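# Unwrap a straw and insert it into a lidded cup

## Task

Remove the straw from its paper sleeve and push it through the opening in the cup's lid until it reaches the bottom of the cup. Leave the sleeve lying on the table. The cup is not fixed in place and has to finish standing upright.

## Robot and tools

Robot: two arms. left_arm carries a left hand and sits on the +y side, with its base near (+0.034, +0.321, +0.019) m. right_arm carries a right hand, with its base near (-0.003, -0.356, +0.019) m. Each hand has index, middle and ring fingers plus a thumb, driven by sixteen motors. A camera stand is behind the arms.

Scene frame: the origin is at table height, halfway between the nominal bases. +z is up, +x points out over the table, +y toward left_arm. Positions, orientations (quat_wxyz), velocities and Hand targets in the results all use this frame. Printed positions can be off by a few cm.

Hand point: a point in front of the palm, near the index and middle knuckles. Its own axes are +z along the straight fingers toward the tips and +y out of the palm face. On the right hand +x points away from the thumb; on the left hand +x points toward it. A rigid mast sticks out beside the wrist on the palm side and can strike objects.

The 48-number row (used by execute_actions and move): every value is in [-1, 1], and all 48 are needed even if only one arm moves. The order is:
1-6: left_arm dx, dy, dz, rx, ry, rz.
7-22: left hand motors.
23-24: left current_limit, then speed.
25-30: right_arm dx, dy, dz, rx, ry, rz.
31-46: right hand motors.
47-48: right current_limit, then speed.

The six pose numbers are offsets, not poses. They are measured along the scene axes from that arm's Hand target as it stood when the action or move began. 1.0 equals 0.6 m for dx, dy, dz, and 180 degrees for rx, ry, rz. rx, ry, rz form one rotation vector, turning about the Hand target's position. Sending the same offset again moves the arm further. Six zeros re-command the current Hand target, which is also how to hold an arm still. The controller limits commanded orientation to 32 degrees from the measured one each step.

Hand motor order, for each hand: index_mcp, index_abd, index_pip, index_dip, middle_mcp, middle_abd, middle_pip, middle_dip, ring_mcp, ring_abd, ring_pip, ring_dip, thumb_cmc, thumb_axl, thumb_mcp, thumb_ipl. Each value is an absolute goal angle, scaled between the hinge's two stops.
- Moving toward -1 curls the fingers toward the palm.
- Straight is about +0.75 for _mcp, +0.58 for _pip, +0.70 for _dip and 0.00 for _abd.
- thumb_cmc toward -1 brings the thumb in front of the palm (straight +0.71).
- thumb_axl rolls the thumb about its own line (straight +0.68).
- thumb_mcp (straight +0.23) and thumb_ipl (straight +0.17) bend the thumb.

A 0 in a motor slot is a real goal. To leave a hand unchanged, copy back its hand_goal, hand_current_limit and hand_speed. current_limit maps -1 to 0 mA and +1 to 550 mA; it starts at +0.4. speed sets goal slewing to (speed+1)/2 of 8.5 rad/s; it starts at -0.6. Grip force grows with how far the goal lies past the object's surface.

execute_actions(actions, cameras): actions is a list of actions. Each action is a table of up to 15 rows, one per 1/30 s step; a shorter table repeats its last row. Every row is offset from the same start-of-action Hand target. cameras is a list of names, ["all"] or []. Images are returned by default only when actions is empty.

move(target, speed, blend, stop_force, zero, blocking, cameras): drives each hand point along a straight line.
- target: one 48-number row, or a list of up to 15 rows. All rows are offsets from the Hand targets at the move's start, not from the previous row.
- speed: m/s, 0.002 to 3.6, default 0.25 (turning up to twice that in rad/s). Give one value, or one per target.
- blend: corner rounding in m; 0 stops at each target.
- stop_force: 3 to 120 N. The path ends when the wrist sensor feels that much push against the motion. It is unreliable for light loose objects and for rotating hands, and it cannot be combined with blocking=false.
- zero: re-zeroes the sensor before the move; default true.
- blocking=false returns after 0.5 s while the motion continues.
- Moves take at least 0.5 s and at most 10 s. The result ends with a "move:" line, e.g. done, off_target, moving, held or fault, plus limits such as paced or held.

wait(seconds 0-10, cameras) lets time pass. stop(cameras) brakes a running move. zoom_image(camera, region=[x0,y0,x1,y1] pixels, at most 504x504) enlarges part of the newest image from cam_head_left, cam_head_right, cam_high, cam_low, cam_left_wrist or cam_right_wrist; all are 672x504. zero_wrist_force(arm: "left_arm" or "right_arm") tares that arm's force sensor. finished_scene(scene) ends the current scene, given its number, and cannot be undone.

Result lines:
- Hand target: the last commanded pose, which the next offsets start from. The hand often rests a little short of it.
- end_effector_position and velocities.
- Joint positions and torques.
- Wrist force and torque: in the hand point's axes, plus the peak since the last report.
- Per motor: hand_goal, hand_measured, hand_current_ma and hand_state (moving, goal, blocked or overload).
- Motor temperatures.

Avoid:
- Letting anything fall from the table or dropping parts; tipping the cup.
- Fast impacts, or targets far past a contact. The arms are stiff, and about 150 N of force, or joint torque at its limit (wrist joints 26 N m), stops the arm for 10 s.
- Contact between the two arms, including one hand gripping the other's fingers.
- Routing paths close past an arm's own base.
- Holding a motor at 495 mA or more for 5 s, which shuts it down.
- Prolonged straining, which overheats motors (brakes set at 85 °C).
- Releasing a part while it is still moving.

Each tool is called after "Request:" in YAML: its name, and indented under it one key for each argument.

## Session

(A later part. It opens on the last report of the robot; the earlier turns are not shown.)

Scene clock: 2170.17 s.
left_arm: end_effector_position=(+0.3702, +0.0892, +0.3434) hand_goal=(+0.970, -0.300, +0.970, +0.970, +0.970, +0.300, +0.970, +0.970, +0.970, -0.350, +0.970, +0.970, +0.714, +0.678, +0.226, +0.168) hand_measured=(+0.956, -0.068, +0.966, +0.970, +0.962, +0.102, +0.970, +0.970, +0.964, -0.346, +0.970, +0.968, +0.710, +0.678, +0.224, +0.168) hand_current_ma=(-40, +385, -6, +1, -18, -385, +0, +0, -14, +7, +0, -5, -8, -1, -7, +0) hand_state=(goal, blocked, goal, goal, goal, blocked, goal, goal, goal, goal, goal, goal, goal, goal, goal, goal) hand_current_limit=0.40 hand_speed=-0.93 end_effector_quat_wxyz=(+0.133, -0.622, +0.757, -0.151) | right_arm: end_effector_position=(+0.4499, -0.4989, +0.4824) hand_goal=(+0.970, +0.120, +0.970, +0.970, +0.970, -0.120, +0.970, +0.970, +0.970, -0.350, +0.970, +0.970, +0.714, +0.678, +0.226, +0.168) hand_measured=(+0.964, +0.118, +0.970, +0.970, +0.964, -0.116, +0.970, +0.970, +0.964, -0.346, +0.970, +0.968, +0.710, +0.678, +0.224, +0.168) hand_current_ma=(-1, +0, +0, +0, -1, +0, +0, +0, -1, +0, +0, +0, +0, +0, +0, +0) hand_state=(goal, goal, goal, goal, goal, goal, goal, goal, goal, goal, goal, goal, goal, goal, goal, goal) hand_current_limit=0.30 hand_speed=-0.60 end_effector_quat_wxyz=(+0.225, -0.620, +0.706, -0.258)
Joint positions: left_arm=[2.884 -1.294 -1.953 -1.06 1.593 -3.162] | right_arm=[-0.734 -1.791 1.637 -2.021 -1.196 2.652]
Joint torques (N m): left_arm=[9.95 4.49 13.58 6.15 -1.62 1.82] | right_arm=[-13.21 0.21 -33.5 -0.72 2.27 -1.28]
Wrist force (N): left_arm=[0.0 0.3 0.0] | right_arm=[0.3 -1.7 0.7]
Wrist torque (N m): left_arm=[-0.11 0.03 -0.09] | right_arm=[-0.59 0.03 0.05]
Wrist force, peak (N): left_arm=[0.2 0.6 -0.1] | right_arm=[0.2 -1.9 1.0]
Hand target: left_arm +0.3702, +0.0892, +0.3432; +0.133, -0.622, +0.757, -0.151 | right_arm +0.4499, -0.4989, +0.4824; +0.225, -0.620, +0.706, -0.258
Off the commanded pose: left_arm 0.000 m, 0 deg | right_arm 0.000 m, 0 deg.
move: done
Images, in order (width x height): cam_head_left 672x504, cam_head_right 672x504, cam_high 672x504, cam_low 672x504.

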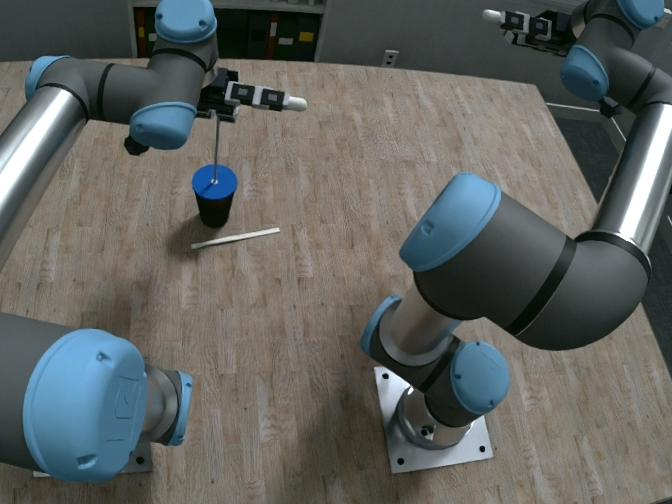

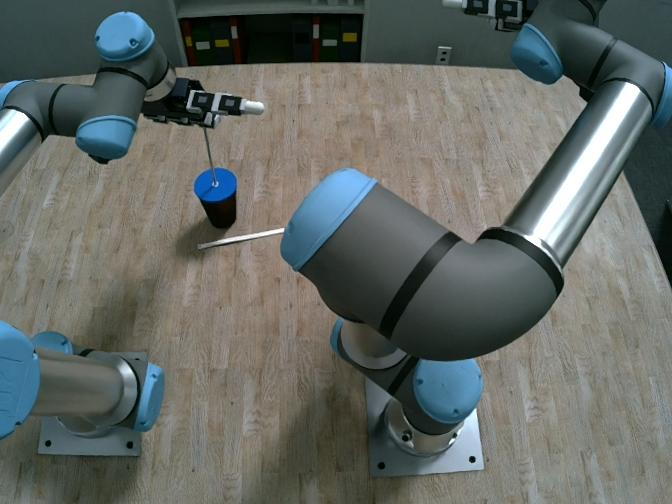

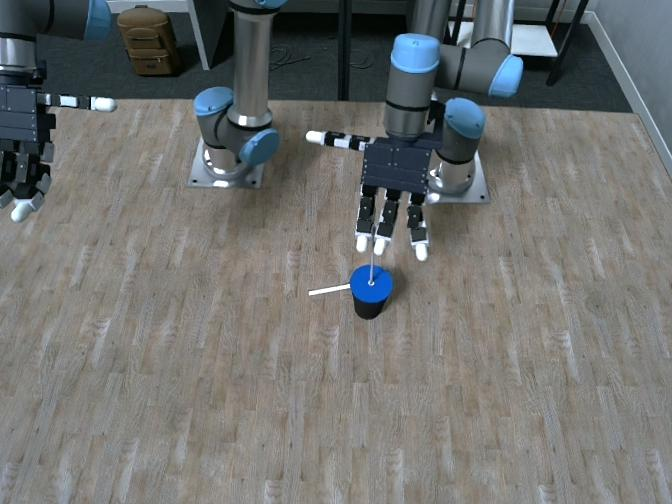

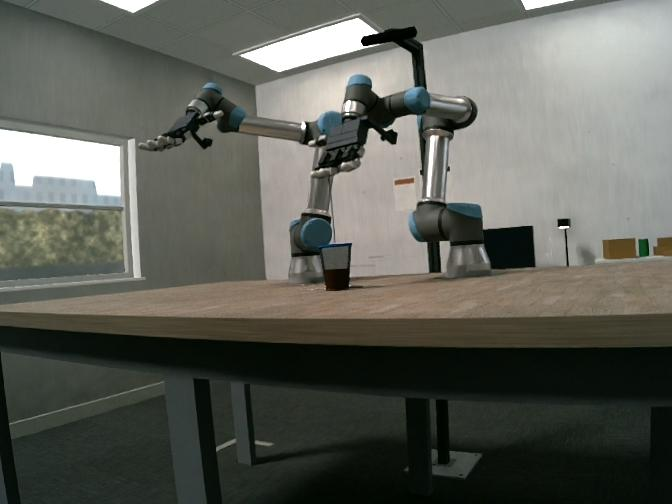

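Request:
move:
  target: [0.0033,0.0015,0,0,0,0,0.97,-0.3,0.97,0.97,0.97,0.3,0.97,0.97,0.97,-0.35,0.97,0.97,0.714,0.678,0.226,0.168,0.4,-0.93,0,0,0,0,0,0,0.97,0.12,0.97,0.97,0.97,-0.12,0.97,0.97,0.97,-0.35,0.97,0.97,0.714,0.678,0.226,0.168,0.3,-0.6]
  speed: 0.02
  cameras: ["cam_high","cam_head_right","cam_head_left"]

Request:
zoom_image:
  camera: "cam_high"
  region: [355, 265, 390, 300]

Request:
zoom_image:
  camera: "cam_head_right"
  region: [200, 165, 230, 195]

Request:
zoom_image:
  camera: "cam_head_left"
  region: [200, 165, 230, 195]

Scene clock: 2177.87 s.
left_arm: end_effector_position=(+0.3721, +0.0901, +0.3432) hand_goal=(+0.970, -0.300, +0.970, +0.970, +0.970, +0.300, +0.970, +0.970, +0.970, -0.350, +0.970, +0.970, +0.714, +0.678, +0.226, +0.168) hand_measured=(+0.956, -0.068, +0.966, +0.970, +0.962, +0.102, +0.970, +0.970, +0.964, -0.346, +0.970, +0.968, +0.710, +0.678, +0.224, +0.168) hand_current_ma=(-40, +385, -6, +1, -18, -385, +0, +0, -14, +7, +0, -5, -8, -1, -7, +0) hand_state=(goal, blocked, goal, goal, goal, blocked, goal, goal, goal, goal, goal, goal, goal, goal, goal, goal) hand_current_limit=0.40 hand_speed=-0.93 end_effector_quat_wxyz=(+0.133, -0.622, +0.757, -0.151) | right_arm: end_effector_position=(+0.4499, -0.4989, +0.4824) hand_goal=(+0.970, +0.120, +0.970, +0.970, +0.970, -0.120, +0.970, +0.970, +0.970, -0.350, +0.970, +0.970, +0.714, +0.678, +0.226, +0.168) hand_measured=(+0.964, +0.118, +0.970, +0.970, +0.964, -0.116, +0.970, +0.970, +0.964, -0.346, +0.970, +0.968, +0.710, +0.678, +0.224, +0.168) hand_current_ma=(-1, +0, +0, +0, -1, +0, +0, +0, -1, +0, +0, +0, +0, +0, +0, +0) hand_state=(goal, goal, goal, goal, goal, goal, goal, goal, goal, goal, goal, goal, goal, goal, goal, goal) hand_current_limit=0.30 hand_speed=-0.60 end_effector_quat_wxyz=(+0.225, -0.620, +0.706, -0.258)
Joint positions: left_arm=[2.887 -1.298 -1.951 -1.059 1.592 -3.159] | right_arm=[-0.734 -1.791 1.637 -2.021 -1.196 2.652]
Joint torques (N m): left_arm=[9.28 2.36 29.47 6.21 -1.55 1.92] | right_arm=[-13.15 -0.15 -33.07 -0.69 2.27 -1.26]
Wrist force (N): left_arm=[0.3 0.2 0.0] | right_arm=[0.2 -1.7 0.5]
Wrist torque (N m): left_arm=[-0.12 -0.02 -0.07] | right_arm=[-0.56 0.05 0.03]
Wrist force, peak (N): left_arm=[0.2 0.6 0.1] | right_arm=[0.3 -2.2 0.8]
Hand target: left_arm +0.3722, +0.0901, +0.3432; +0.133, -0.622, +0.757, -0.151 | right_arm +0.4499, -0.4989, +0.4824; +0.225, -0.620, +0.706, -0.258
Off the commanded pose: left_arm 0.000 m, 0 deg | right_arm 0.000 m, 0 deg.
move: done
Images, in order (width x height): cam_head_left 672x504, cam_head_right 672x504, cam_high 672x504.

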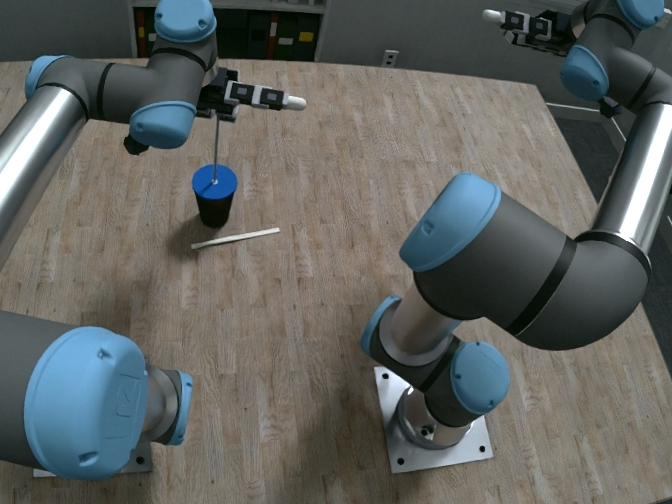

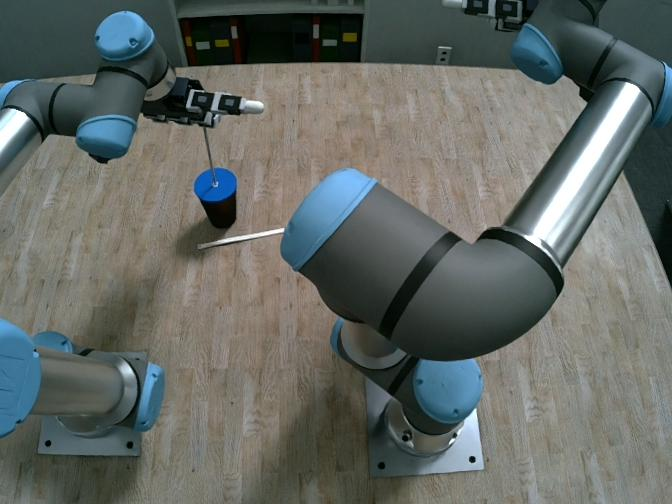

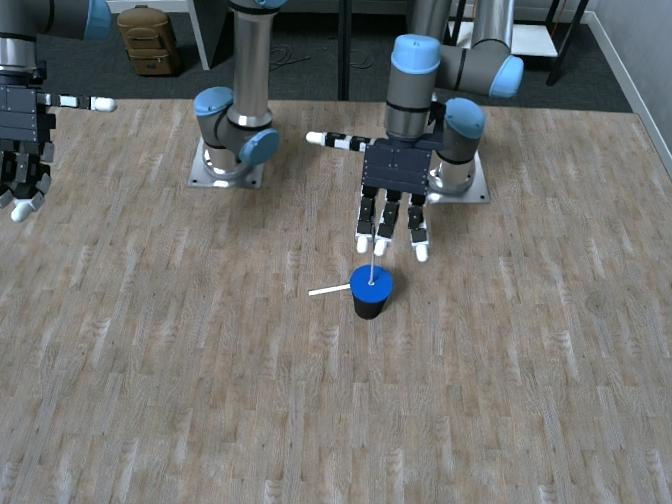

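Scaled by 14.400 from the camera's 672x504 image, which has a finer 960x720 frame.

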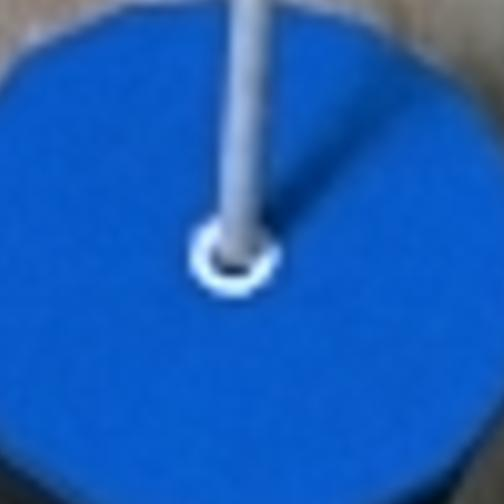

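Scaled by 16.800 from the camera's 672x504 image, which has a finer 960x720 frame.

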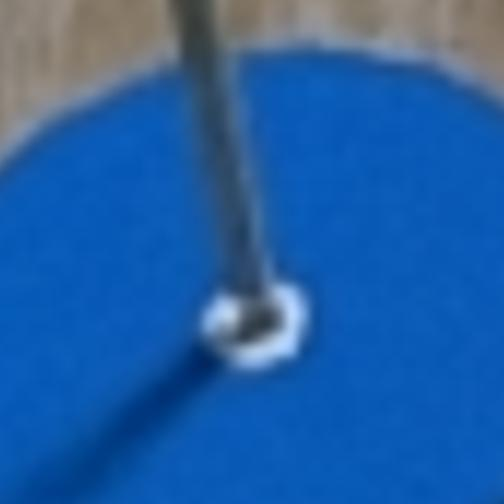

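Scaled by 16.800 from the camera's 672x504 image, which has a finer 960x720 frame.

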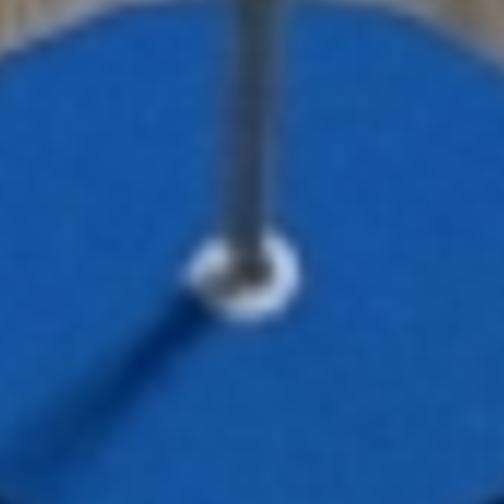

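Request:
move:
  target: [0,0.0005,-0.025,0,0,0,0.97,-0.3,0.97,0.97,0.97,0.3,0.97,0.97,0.97,-0.35,0.97,0.97,0.714,0.678,0.226,0.168,0.4,-0.93,0,0,0,0,0,0,0.97,0.12,0.97,0.97,0.97,-0.12,0.97,0.97,0.97,-0.35,0.97,0.97,0.714,0.678,0.226,0.168,0.3,-0.6]
  speed: 0.01
  stop_force: 3
  cameras: ["cam_high","cam_low","cam_head_right","cam_head_left"]

Request:
zoom_image:
  camera: "cam_high"
  region: [345, 245, 400, 300]

Request:
zoom_image:
  camera: "cam_low"
  region: [290, 160, 390, 300]

Request:
zoom_image:
  camera: "cam_head_left"
  region: [190, 140, 240, 200]

Scene clock: 2185.27 s.
left_arm: end_effector_position=(+0.3722, +0.0903, +0.3367) hand_goal=(+0.970, -0.300, +0.970, +0.970, +0.970, +0.300, +0.970, +0.970, +0.970, -0.350, +0.970, +0.970, +0.714, +0.678, +0.226, +0.168) hand_measured=(+0.968, -0.068, +0.970, +0.970, +0.974, +0.104, +0.972, +0.970, +0.964, -0.346, +0.970, +0.968, +0.710, +0.678, +0.224, +0.168) hand_current_ma=(-5, +385, +0, +0, +7, -385, +5, +0, -14, +7, +0, -5, -8, -1, -7, +0) hand_state=(goal, blocked, goal, goal, goal, blocked, goal, goal, goal, goal, goal, goal, goal, goal, goal, goal) hand_current_limit=0.40 hand_speed=-0.93 end_effector_quat_wxyz=(+0.133, -0.622, +0.757, -0.151) | right_arm: end_effector_position=(+0.4499, -0.4989, +0.4824) hand_goal=(+0.970, +0.120, +0.970, +0.970, +0.970, -0.120, +0.970, +0.970, +0.970, -0.350, +0.970, +0.970, +0.714, +0.678, +0.226, +0.168) hand_measured=(+0.964, +0.118, +0.970, +0.970, +0.964, -0.116, +0.970, +0.970, +0.964, -0.346, +0.970, +0.968, +0.710, +0.678, +0.224, +0.168) hand_current_ma=(-1, +0, +0, +0, -1, +0, +0, +0, -1, +0, +0, +0, +0, +0, +0, +0) hand_state=(goal, goal, goal, goal, goal, goal, goal, goal, goal, goal, goal, goal, goal, goal, goal, goal) hand_current_limit=0.30 hand_speed=-0.60 end_effector_quat_wxyz=(+0.225, -0.620, +0.706, -0.258)
Joint positions: left_arm=[2.888 -1.3 -1.966 -1.042 1.592 -3.159] | right_arm=[-0.734 -1.791 1.637 -2.021 -1.196 2.652]
Joint torques (N m): left_arm=[4.86 22.78 28.22 0.15 -0.83 0.25] | right_arm=[-12.72 0.21 -32.79 -0.73 2.25 -1.28]
Wrist force (N): left_arm=[0.2 -0.1 -1.4] | right_arm=[0.0 -1.4 0.6]
Wrist torque (N m): left_arm=[0.08 -0.01 -0.08] | right_arm=[-0.53 0.08 0.02]
Wrist force, peak (N): left_arm=[0.2 -0.8 -2.7] | right_arm=[0.3 -2.0 0.5]
Hand target: left_arm +0.3722, +0.0902, +0.3367; +0.133, -0.622, +0.757, -0.151 (not the last commanded pose) | right_arm +0.4499, -0.4989, +0.4824; +0.225, -0.620, +0.706, -0.258
Off the commanded pose: left_arm 0.008 m, 0 deg | right_arm 0.000 m, 0 deg.
move: contact (left_arm)
Images, in order (width x height): cam_head_left 672x504, cam_head_right 672x504, cam_high 672x504, cam_low 672x504.

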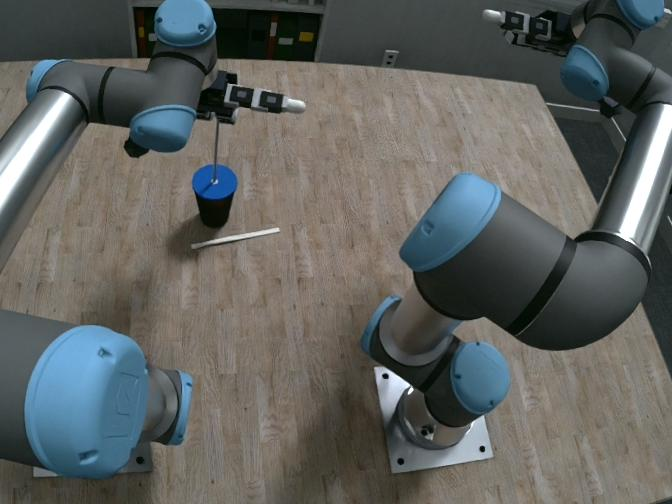

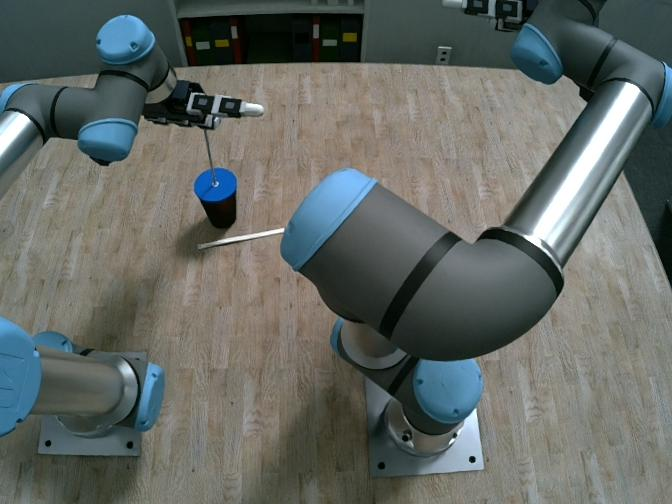

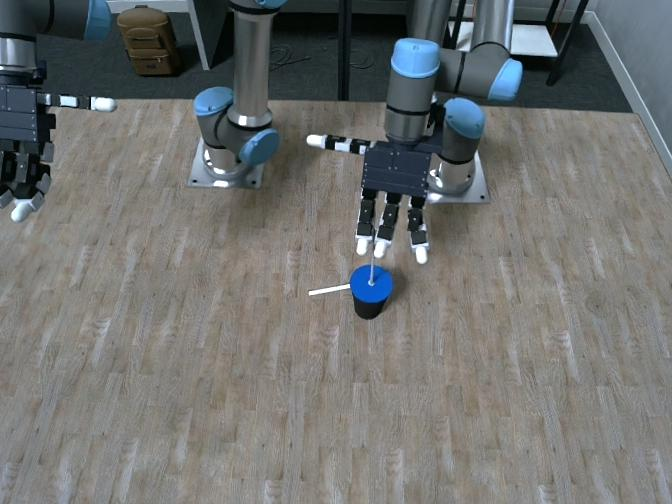

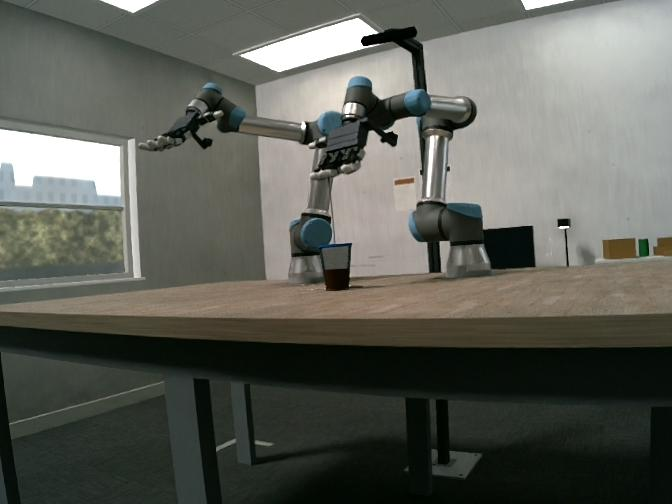

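Scaled by 9.164 from the camera's 672x504 image, which has a finer 960x720 frame.

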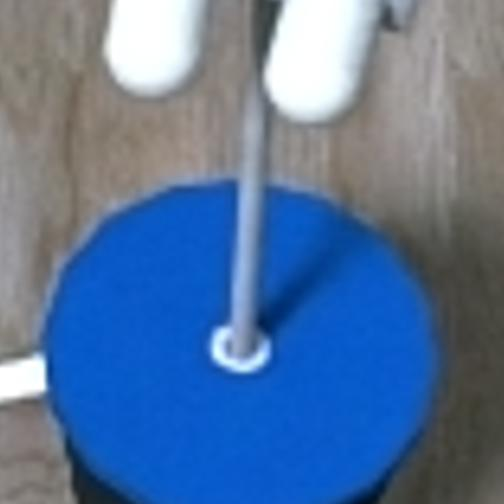

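Scaled by 3.600 from the camera's 672x504 image, which has a finer 960x720 frame.

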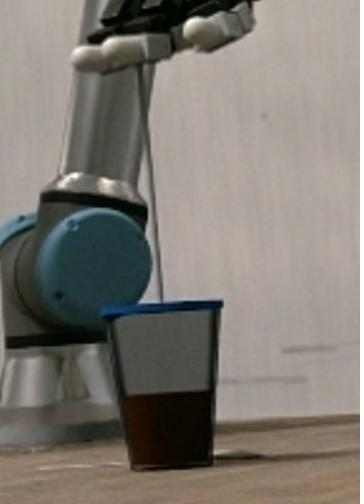

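Scaled by 8.400 from the camera's 672x504 image, which has a finer 960x720 frame.

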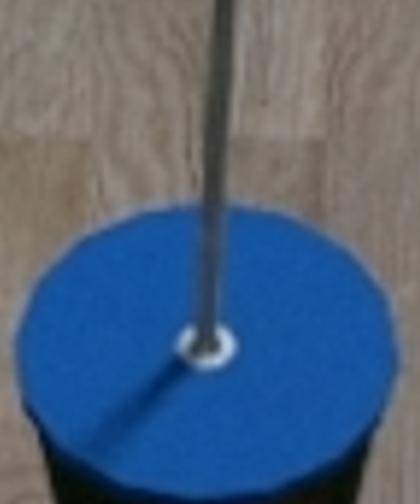

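Request:
move:
  target: [-0.0017,0,-0.001,0,0,0,0.97,-0.3,0.97,0.97,0.97,0.3,0.97,0.97,0.97,-0.35,0.97,0.97,0.714,0.678,0.226,0.168,0.4,-0.93,0,0,0,0,0,0,0.97,0.12,0.97,0.97,0.97,-0.12,0.97,0.97,0.97,-0.35,0.97,0.97,0.714,0.678,0.226,0.168,0.3,-0.6]
  speed: 0.01
  cameras: ["cam_high","cam_head_right","cam_head_left"]

Request:
zoom_image:
  camera: "cam_high"
  region: [355, 265, 390, 300]

Request:
zoom_image:
  camera: "cam_head_right"
  region: [200, 165, 230, 195]

Request:
zoom_image:
  camera: "cam_head_left"
  region: [200, 165, 230, 195]

Scene clock: 2197.83 s.
left_arm: end_effector_position=(+0.3713, +0.0902, +0.3362) hand_goal=(+0.970, -0.300, +0.970, +0.970, +0.970, +0.300, +0.970, +0.970, +0.970, -0.350, +0.970, +0.970, +0.714, +0.678, +0.226, +0.168) hand_measured=(+0.970, -0.068, +0.970, +0.970, +0.976, +0.104, +0.974, +0.970, +0.964, -0.346, +0.970, +0.968, +0.710, +0.678, +0.224, +0.168) hand_current_ma=(+0, +385, +1, +0, +14, -385, +6, -1, -14, +7, +0, -5, -8, -1, -7, +0) hand_state=(goal, blocked, goal, goal, goal, blocked, goal, goal, goal, goal, goal, goal, goal, goal, goal, goal) hand_current_limit=0.40 hand_speed=-0.93 end_effector_quat_wxyz=(+0.133, -0.622, +0.757, -0.151) | right_arm: end_effector_position=(+0.4499, -0.4989, +0.4824) hand_goal=(+0.970, +0.120, +0.970, +0.970, +0.970, -0.120, +0.970, +0.970, +0.970, -0.350, +0.970, +0.970, +0.714, +0.678, +0.226, +0.168) hand_measured=(+0.964, +0.118, +0.970, +0.970, +0.964, -0.116, +0.970, +0.970, +0.964, -0.346, +0.970, +0.968, +0.710, +0.678, +0.224, +0.168) hand_current_ma=(-1, +0, +0, +0, -1, +0, +0, +0, -1, +0, +0, +0, +0, +0, +0, +0) hand_state=(goal, goal, goal, goal, goal, goal, goal, goal, goal, goal, goal, goal, goal, goal, goal, goal) hand_current_limit=0.30 hand_speed=-0.60 end_effector_quat_wxyz=(+0.225, -0.620, +0.706, -0.258)
Joint positions: left_arm=[2.887 -1.298 -1.969 -1.041 1.592 -3.159] | right_arm=[-0.734 -1.791 1.637 -2.021 -1.196 2.652]
Joint torques (N m): left_arm=[-9.91 19.8 12.06 5.64 0.64 -1.7] | right_arm=[-13.14 0.22 -32.98 -0.83 2.08 -1.27]
Wrist force (N): left_arm=[0.2 -1.0 -2.7] | right_arm=[0.1 -1.7 0.8]
Wrist torque (N m): left_arm=[0.23 0.01 -0.07] | right_arm=[-0.60 0.06 0.03]
Wrist force, peak (N): left_arm=[0.2 -1.0 -2.8] | right_arm=[0.3 -2.0 0.6]
Hand target: left_arm +0.3712, +0.0902, +0.3361; +0.133, -0.622, +0.757, -0.151 | right_arm +0.4499, -0.4989, +0.4824; +0.225, -0.620, +0.706, -0.258
Off the commanded pose: left_arm 0.000 m, 0 deg | right_arm 0.000 m, 0 deg.
move: done
Images, in order (width x height): cam_head_left 672x504, cam_head_right 672x504, cam_high 672x504.

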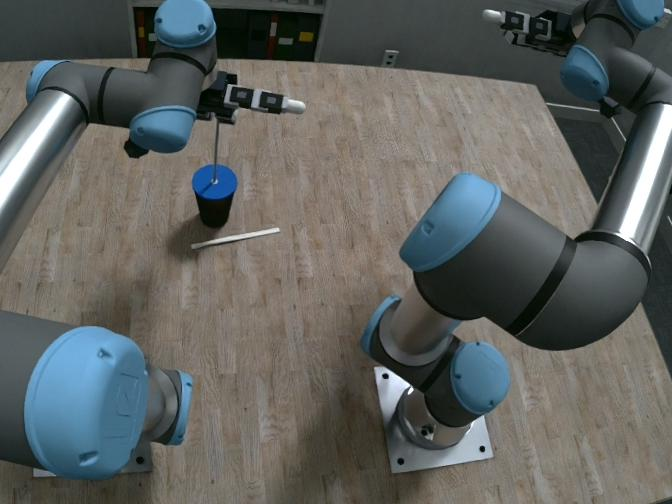

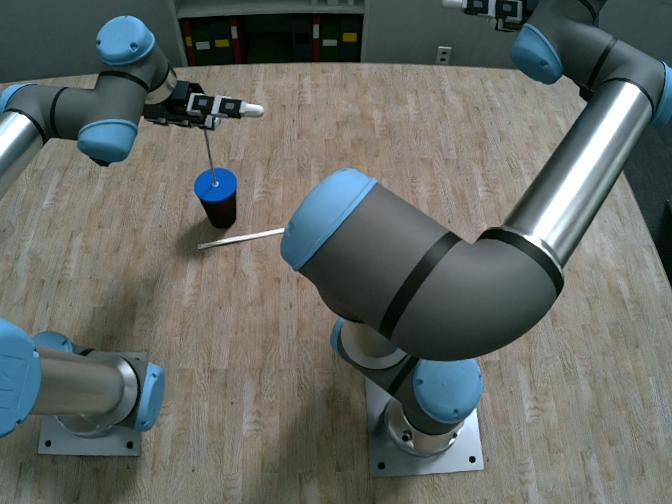

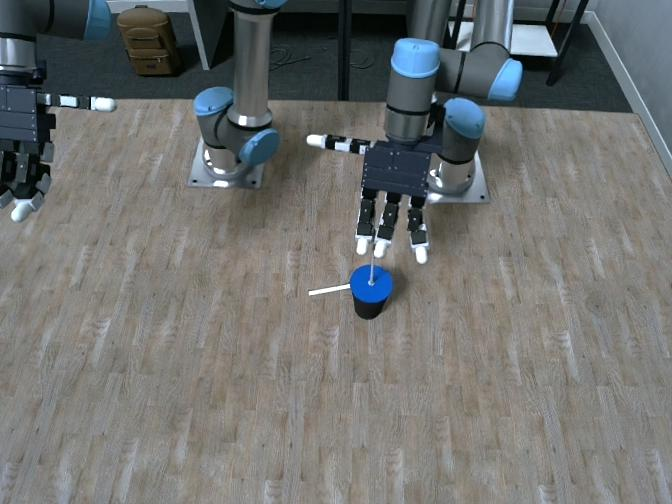

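Scaled by 14.400 from the camera's 672x504 image, which has a finer 960x720 frame.

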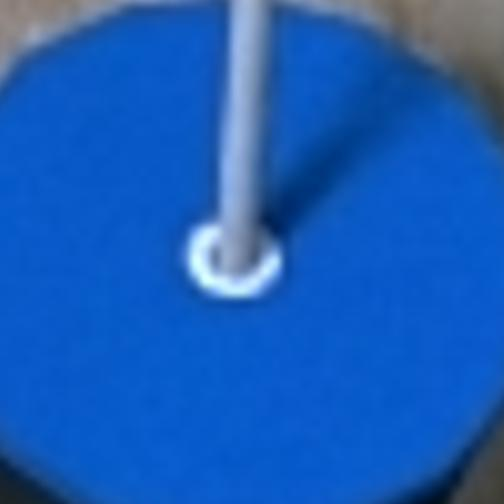

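Scaled by 16.800 from the camera's 672x504 image, which has a finer 960x720 frame.

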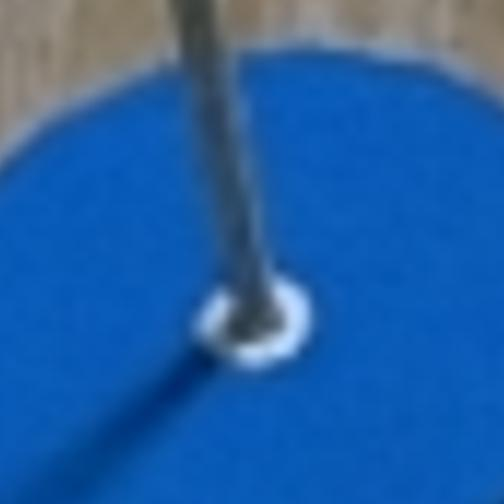

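Scaled by 16.800 from the camera's 672x504 image, which has a finer 960x720 frame.

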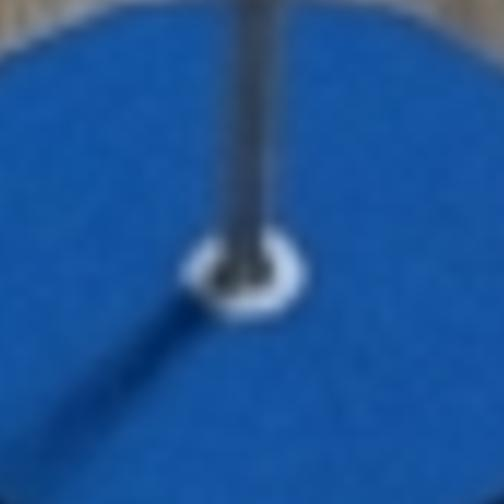

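Request:
move:
  target: [0,-0.001,0.005,0,0,0,0.97,-0.3,0.97,0.97,0.97,0.3,0.97,0.97,0.97,-0.35,0.97,0.97,0.714,0.678,0.226,0.168,0.4,-0.93,0,0,0,0,0,0,0.97,0.12,0.97,0.97,0.97,-0.12,0.97,0.97,0.97,-0.35,0.97,0.97,0.714,0.678,0.226,0.168,0.3,-0.6]
  speed: 0.01

Request:
move:
  target: [0,0.0003,-0.025,0,0,0,0.97,-0.3,0.97,0.97,0.97,0.3,0.97,0.97,0.97,-0.35,0.97,0.97,0.714,0.678,0.226,0.168,0.4,-0.93,0,0,0,0,0,0,0.97,0.12,0.97,0.97,0.97,-0.12,0.97,0.97,0.97,-0.35,0.97,0.97,0.714,0.678,0.226,0.168,0.3,-0.6]
  speed: 0.008
  stop_force: 3
  cameras: ["cam_high","cam_head_right","cam_head_left"]

Request:
zoom_image:
  camera: "cam_high"
  region: [355, 265, 390, 300]

Request:
zoom_image:
  camera: "cam_head_right"
  region: [200, 165, 230, 195]

Request:
zoom_image:
  camera: "cam_head_left"
  region: [200, 165, 230, 195]

Scene clock: 2210.67 s.
left_arm: end_effector_position=(+0.3712, +0.0897, +0.3389) hand_goal=(+0.970, -0.300, +0.970, +0.970, +0.970, +0.300, +0.970, +0.970, +0.970, -0.350, +0.970, +0.970, +0.714, +0.678, +0.226, +0.168) hand_measured=(+0.962, -0.068, +0.970, +0.970, +0.968, +0.104, +0.972, +0.970, +0.964, -0.346, +0.970, +0.968, +0.710, +0.678, +0.224, +0.168) hand_current_ma=(-21, +385, -1, +0, -6, -385, +3, -1, -14, +7, +0, -5, -8, -1, -7, +0) hand_state=(goal, blocked, goal, goal, goal, blocked, goal, goal, goal, goal, goal, goal, goal, goal, goal, goal) hand_current_limit=0.40 hand_speed=-0.93 end_effector_quat_wxyz=(+0.133, -0.622, +0.757, -0.151) | right_arm: end_effector_position=(+0.4499, -0.4989, +0.4824) hand_goal=(+0.970, +0.120, +0.970, +0.970, +0.970, -0.120, +0.970, +0.970, +0.970, -0.350, +0.970, +0.970, +0.714, +0.678, +0.226, +0.168) hand_measured=(+0.964, +0.118, +0.970, +0.970, +0.964, -0.116, +0.970, +0.970, +0.964, -0.346, +0.970, +0.968, +0.710, +0.678, +0.224, +0.168) hand_current_ma=(-1, +0, +0, +0, -1, +0, +0, +0, -1, +0, +0, +0, +0, +0, +0, +0) hand_state=(goal, goal, goal, goal, goal, goal, goal, goal, goal, goal, goal, goal, goal, goal, goal, goal) hand_current_limit=0.30 hand_speed=-0.60 end_effector_quat_wxyz=(+0.225, -0.620, +0.706, -0.258)
Joint positions: left_arm=[2.886 -1.297 -1.962 -1.048 1.592 -3.161] | right_arm=[-0.734 -1.791 1.637 -2.021 -1.196 2.652]
Joint torques (N m): left_arm=[-10.79 20.54 31.25 0.63 1.21 -2.12] | right_arm=[-13.36 -0.25 -32.98 -0.85 2.08 -1.24]
Wrist force (N): left_arm=[0.1 0.3 0.0] | right_arm=[0.3 -1.6 0.7]
Wrist torque (N m): left_arm=[-0.10 0.01 0.02] | right_arm=[-0.57 0.04 0.05]
Wrist force, peak (N): left_arm=[0.1 -0.9 -3.1] | right_arm=[0.1 -2.0 0.7]
Hand target: left_arm +0.3712, +0.0896, +0.3391; +0.133, -0.622, +0.757, -0.151 | right_arm +0.4499, -0.4989, +0.4824; +0.225, -0.620, +0.706, -0.258
Off the commanded pose: left_arm 0.000 m, 0 deg | right_arm 0.000 m, 0 deg.
move: done

Scene clock: 2212.23 s.
left_arm: end_effector_position=(+0.3712, +0.0897, +0.3366) hand_goal=(+0.970, -0.300, +0.970, +0.970, +0.970, +0.300, +0.970, +0.970, +0.970, -0.350, +0.970, +0.970, +0.714, +0.678, +0.226, +0.168) hand_measured=(+0.970, -0.068, +0.970, +0.970, +0.976, +0.104, +0.974, +0.970, +0.964, -0.346, +0.970, +0.968, +0.710, +0.678, +0.224, +0.168) hand_current_ma=(-1, +385, +1, +0, +12, -385, +7, -1, -14, +7, +0, -5, -8, -1, -7, +0) hand_state=(goal, blocked, goal, goal, goal, blocked, goal, goal, goal, goal, goal, goal, goal, goal, goal, goal) hand_current_limit=0.40 hand_speed=-0.93 end_effector_quat_wxyz=(+0.133, -0.622, +0.757, -0.151) | right_arm: end_effector_position=(+0.4499, -0.4989, +0.4824) hand_goal=(+0.970, +0.120, +0.970, +0.970, +0.970, -0.120, +0.970, +0.970, +0.970, -0.350, +0.970, +0.970, +0.714, +0.678, +0.226, +0.168) hand_measured=(+0.964, +0.118, +0.970, +0.970, +0.964, -0.116, +0.970, +0.970, +0.964, -0.346, +0.970, +0.968, +0.710, +0.678, +0.224, +0.168) hand_current_ma=(-1, +0, +0, +0, -1, +0, +0, +0, -1, +0, +0, +0, +0, +0, +0, +0) hand_state=(goal, goal, goal, goal, goal, goal, goal, goal, goal, goal, goal, goal, goal, goal, goal, goal) hand_current_limit=0.30 hand_speed=-0.60 end_effector_quat_wxyz=(+0.225, -0.620, +0.706, -0.258)
Joint positions: left_arm=[2.886 -1.298 -1.968 -1.042 1.593 -3.161] | right_arm=[-0.734 -1.791 1.637 -2.021 -1.196 2.652]
Joint torques (N m): left_arm=[-3.92 20.99 28.52 -0.06 0.71 -0.83] | right_arm=[-12.6 0.48 -32.77 -0.86 2.06 -1.22]
Wrist force (N): left_arm=[0.2 -0.2 -1.4] | right_arm=[0.3 -1.6 0.8]
Wrist torque (N m): left_arm=[0.10 0.01 0.01] | right_arm=[-0.58 0.04 0.04]
Wrist force, peak (N): left_arm=[0.1 -1.0 -2.9] | right_arm=[0.1 -1.9 0.9]
Hand target: left_arm +0.3712, +0.0897, +0.3366; +0.133, -0.622, +0.757, -0.151 (not the last commanded pose) | right_arm +0.4499, -0.4989, +0.4824; +0.225, -0.620, +0.706, -0.258
Off the commanded pose: left_arm 0.013 m, 0 deg | right_arm 0.000 m, 0 deg.
move: contact (left_arm)
Images, in order (width x height): cam_head_left 672x504, cam_head_right 672x504, cam_high 672x504.

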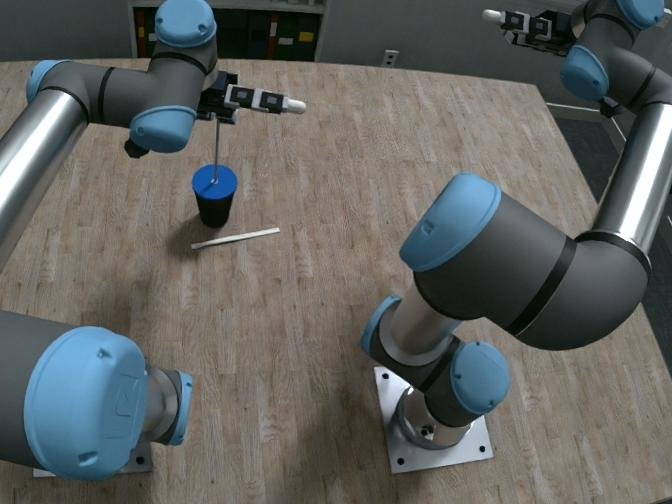

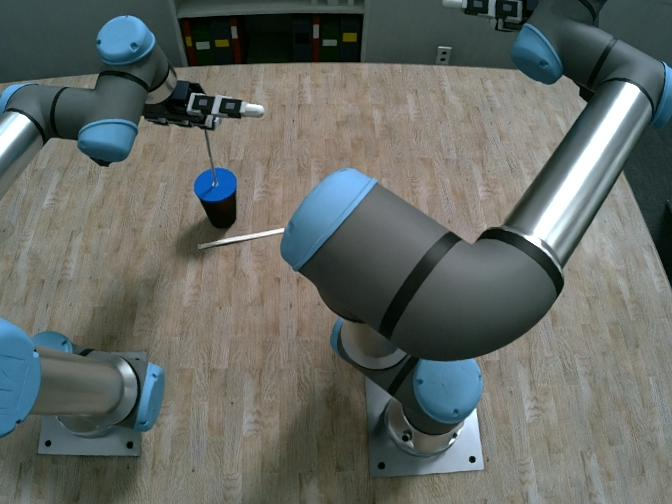

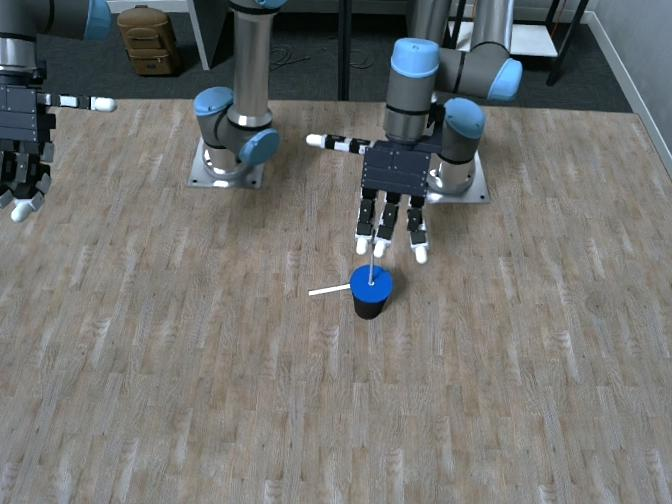

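Scaled by 14.400 from the camera's 672x504 image, which has a finer 960x720 frame.

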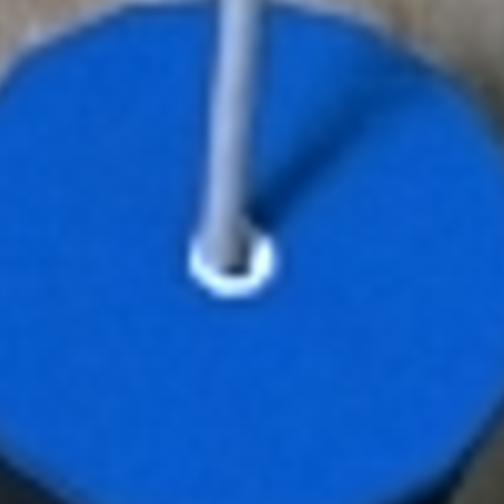

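Scaled by 16.800 from the camera's 672x504 image, which has a finer 960x720 frame.

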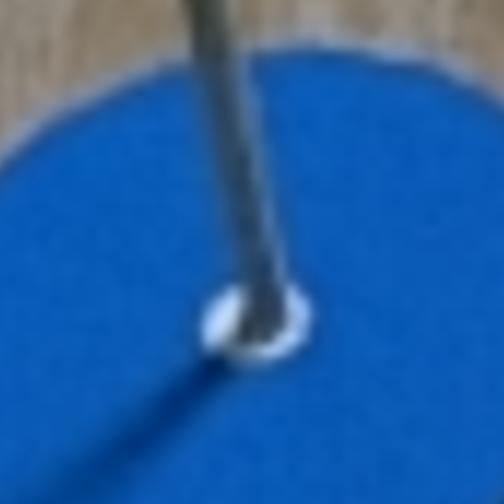

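Scaled by 16.800 from the camera's 672x504 image, which has a finer 960x720 frame.

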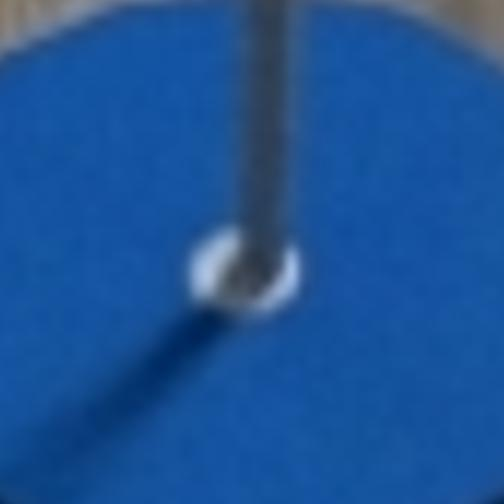

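Request:
move:
  target: [0.002,0.0018,0.0045,0,0,0,0.97,-0.3,0.97,0.97,0.97,0.3,0.97,0.97,0.97,-0.35,0.97,0.97,0.714,0.678,0.226,0.168,0.4,-0.93,0,0,0,0,0,0,0.97,0.12,0.97,0.97,0.97,-0.12,0.97,0.97,0.97,-0.35,0.97,0.97,0.714,0.678,0.226,0.168,0.3,-0.6]
  speed: 0.01
  cameras: ["cam_high","cam_low","cam_head_right","cam_head_left"]

Request:
zoom_image:
  camera: "cam_high"
  region: [355, 265, 390, 300]

Request:
zoom_image:
  camera: "cam_head_right"
  region: [200, 165, 230, 195]

Request:
zoom_image:
  camera: "cam_head_left"
  region: [200, 165, 230, 195]

Request:
zoom_image:
  camera: "cam_low"
  region: [310, 220, 360, 270]

Scene clock: 2219.37 s.
left_arm: end_effector_position=(+0.3723, +0.0907, +0.3392) hand_goal=(+0.970, -0.300, +0.970, +0.970, +0.970, +0.300, +0.970, +0.970, +0.970, -0.350, +0.970, +0.970, +0.714, +0.678, +0.226, +0.168) hand_measured=(+0.962, -0.068, +0.970, +0.970, +0.968, +0.104, +0.972, +0.970, +0.964, -0.346, +0.970, +0.968, +0.710, +0.678, +0.224, +0.168) hand_current_ma=(-21, +385, -1, +0, -6, -385, +3, -1, -14, +7, +0, -5, -8, -1, -7, +0) hand_state=(goal, blocked, goal, goal, goal, blocked, goal, goal, goal, goal, goal, goal, goal, goal, goal, goal) hand_current_limit=0.40 hand_speed=-0.93 end_effector_quat_wxyz=(+0.133, -0.622, +0.757, -0.151) | right_arm: end_effector_position=(+0.4499, -0.4989, +0.4824) hand_goal=(+0.970, +0.120, +0.970, +0.970, +0.970, -0.120, +0.970, +0.970, +0.970, -0.350, +0.970, +0.970, +0.714, +0.678, +0.226, +0.168) hand_measured=(+0.964, +0.118, +0.970, +0.970, +0.964, -0.116, +0.970, +0.970, +0.964, -0.346, +0.970, +0.968, +0.710, +0.678, +0.224, +0.168) hand_current_ma=(-1, +0, +0, +0, -1, +0, +0, +0, -1, +0, +0, +0, +0, +0, +0, +0) hand_state=(goal, goal, goal, goal, goal, goal, goal, goal, goal, goal, goal, goal, goal, goal, goal, goal) hand_current_limit=0.30 hand_speed=-0.60 end_effector_quat_wxyz=(+0.225, -0.620, +0.706, -0.258)
Joint positions: left_arm=[2.889 -1.298 -1.961 -1.048 1.591 -3.157] | right_arm=[-0.734 -1.791 1.637 -2.021 -1.196 2.652]
Joint torques (N m): left_arm=[10.2 4.76 31.9 0.58 -1.6 1.65] | right_arm=[-12.56 -0.16 -32.68 -0.91 2.01 -1.21]
Wrist force (N): left_arm=[0.2 0.3 -0.1] | right_arm=[0.5 -1.7 0.5]
Wrist torque (N m): left_arm=[-0.10 0.00 -0.08] | right_arm=[-0.56 0.02 0.06]
Wrist force, peak (N): left_arm=[0.2 -0.3 -1.7] | right_arm=[0.3 -1.9 1.1]
Hand target: left_arm +0.3724, +0.0907, +0.3393; +0.133, -0.622, +0.757, -0.151 | right_arm +0.4499, -0.4989, +0.4824; +0.225, -0.620, +0.706, -0.258
Off the commanded pose: left_arm 0.000 m, 0 deg | right_arm 0.000 m, 0 deg.
move: done
Images, in order (width x height): cam_head_left 672x504, cam_head_right 672x504, cam_high 672x504, cam_low 672x504.

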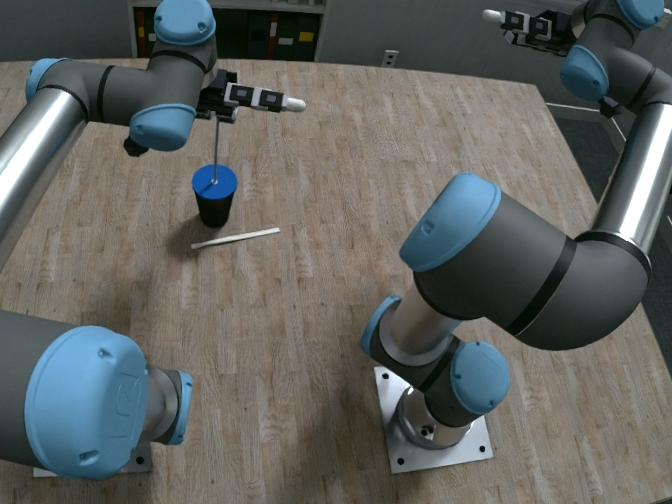

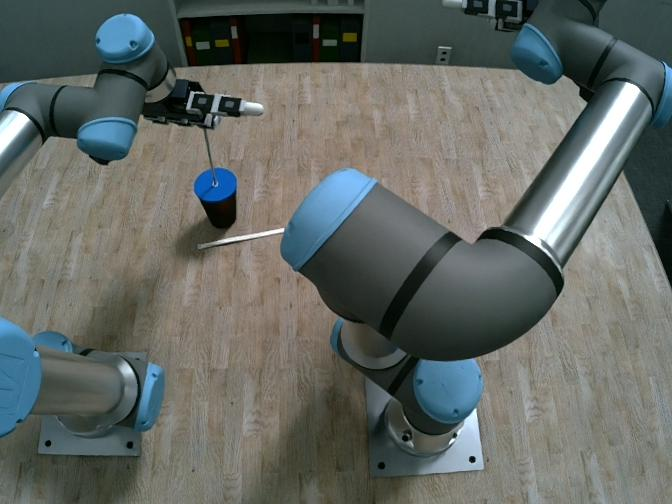

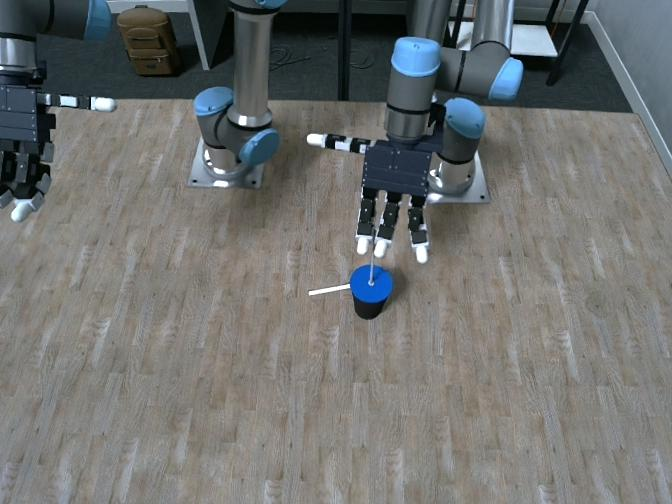

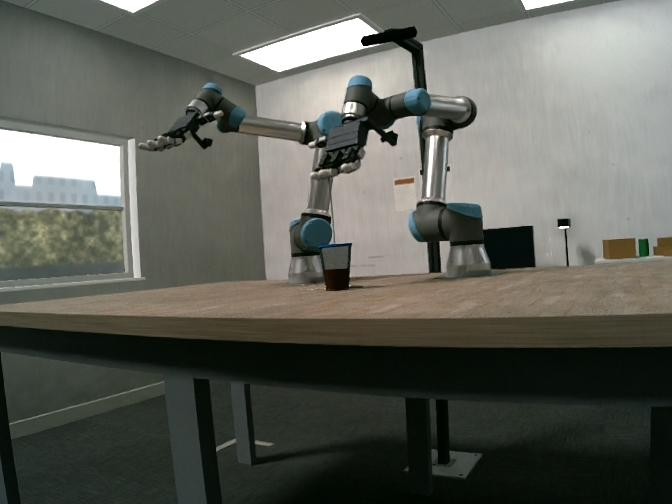

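Scaled by 14.400 from the camera's 672x504 image, which has a finer 960x720 frame.

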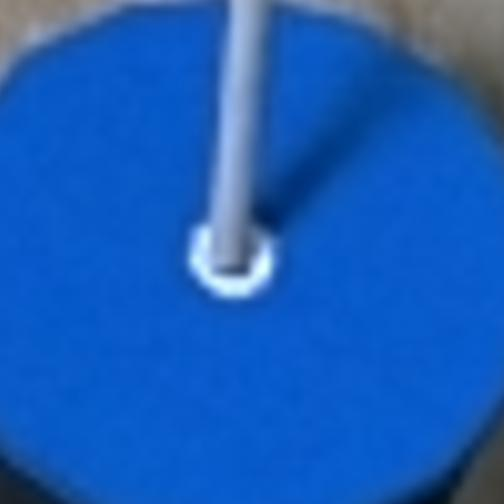

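Scaled by 16.800 from the camera's 672x504 image, which has a finer 960x720 frame.

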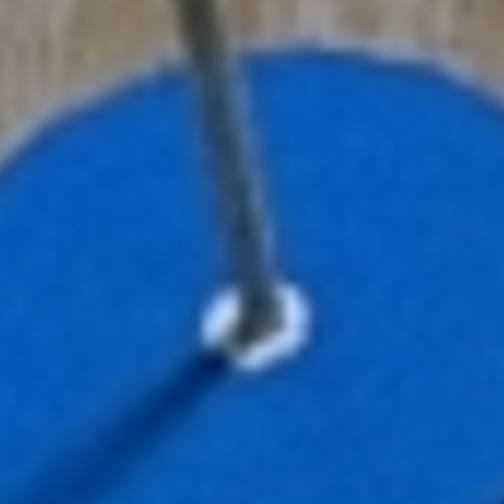

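Scaled by 16.800 from the camera's 672x504 image, which has a finer 960x720 frame.

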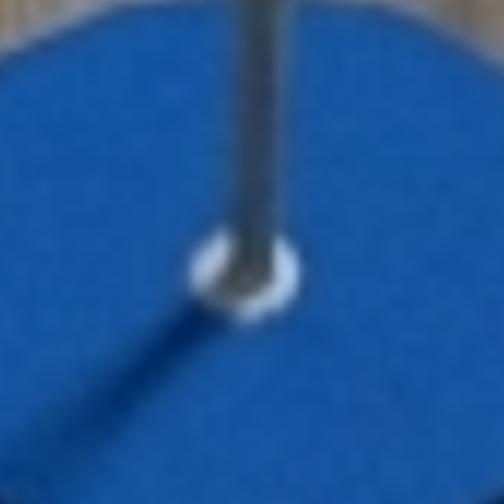

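Scaled by 10.080 from the camera's 672x504 image, which has a finer 960x720 frame.

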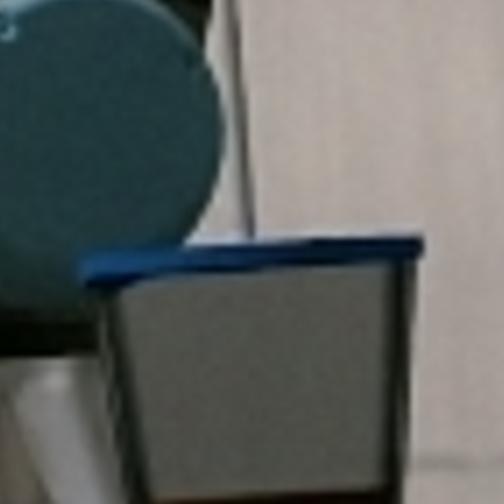

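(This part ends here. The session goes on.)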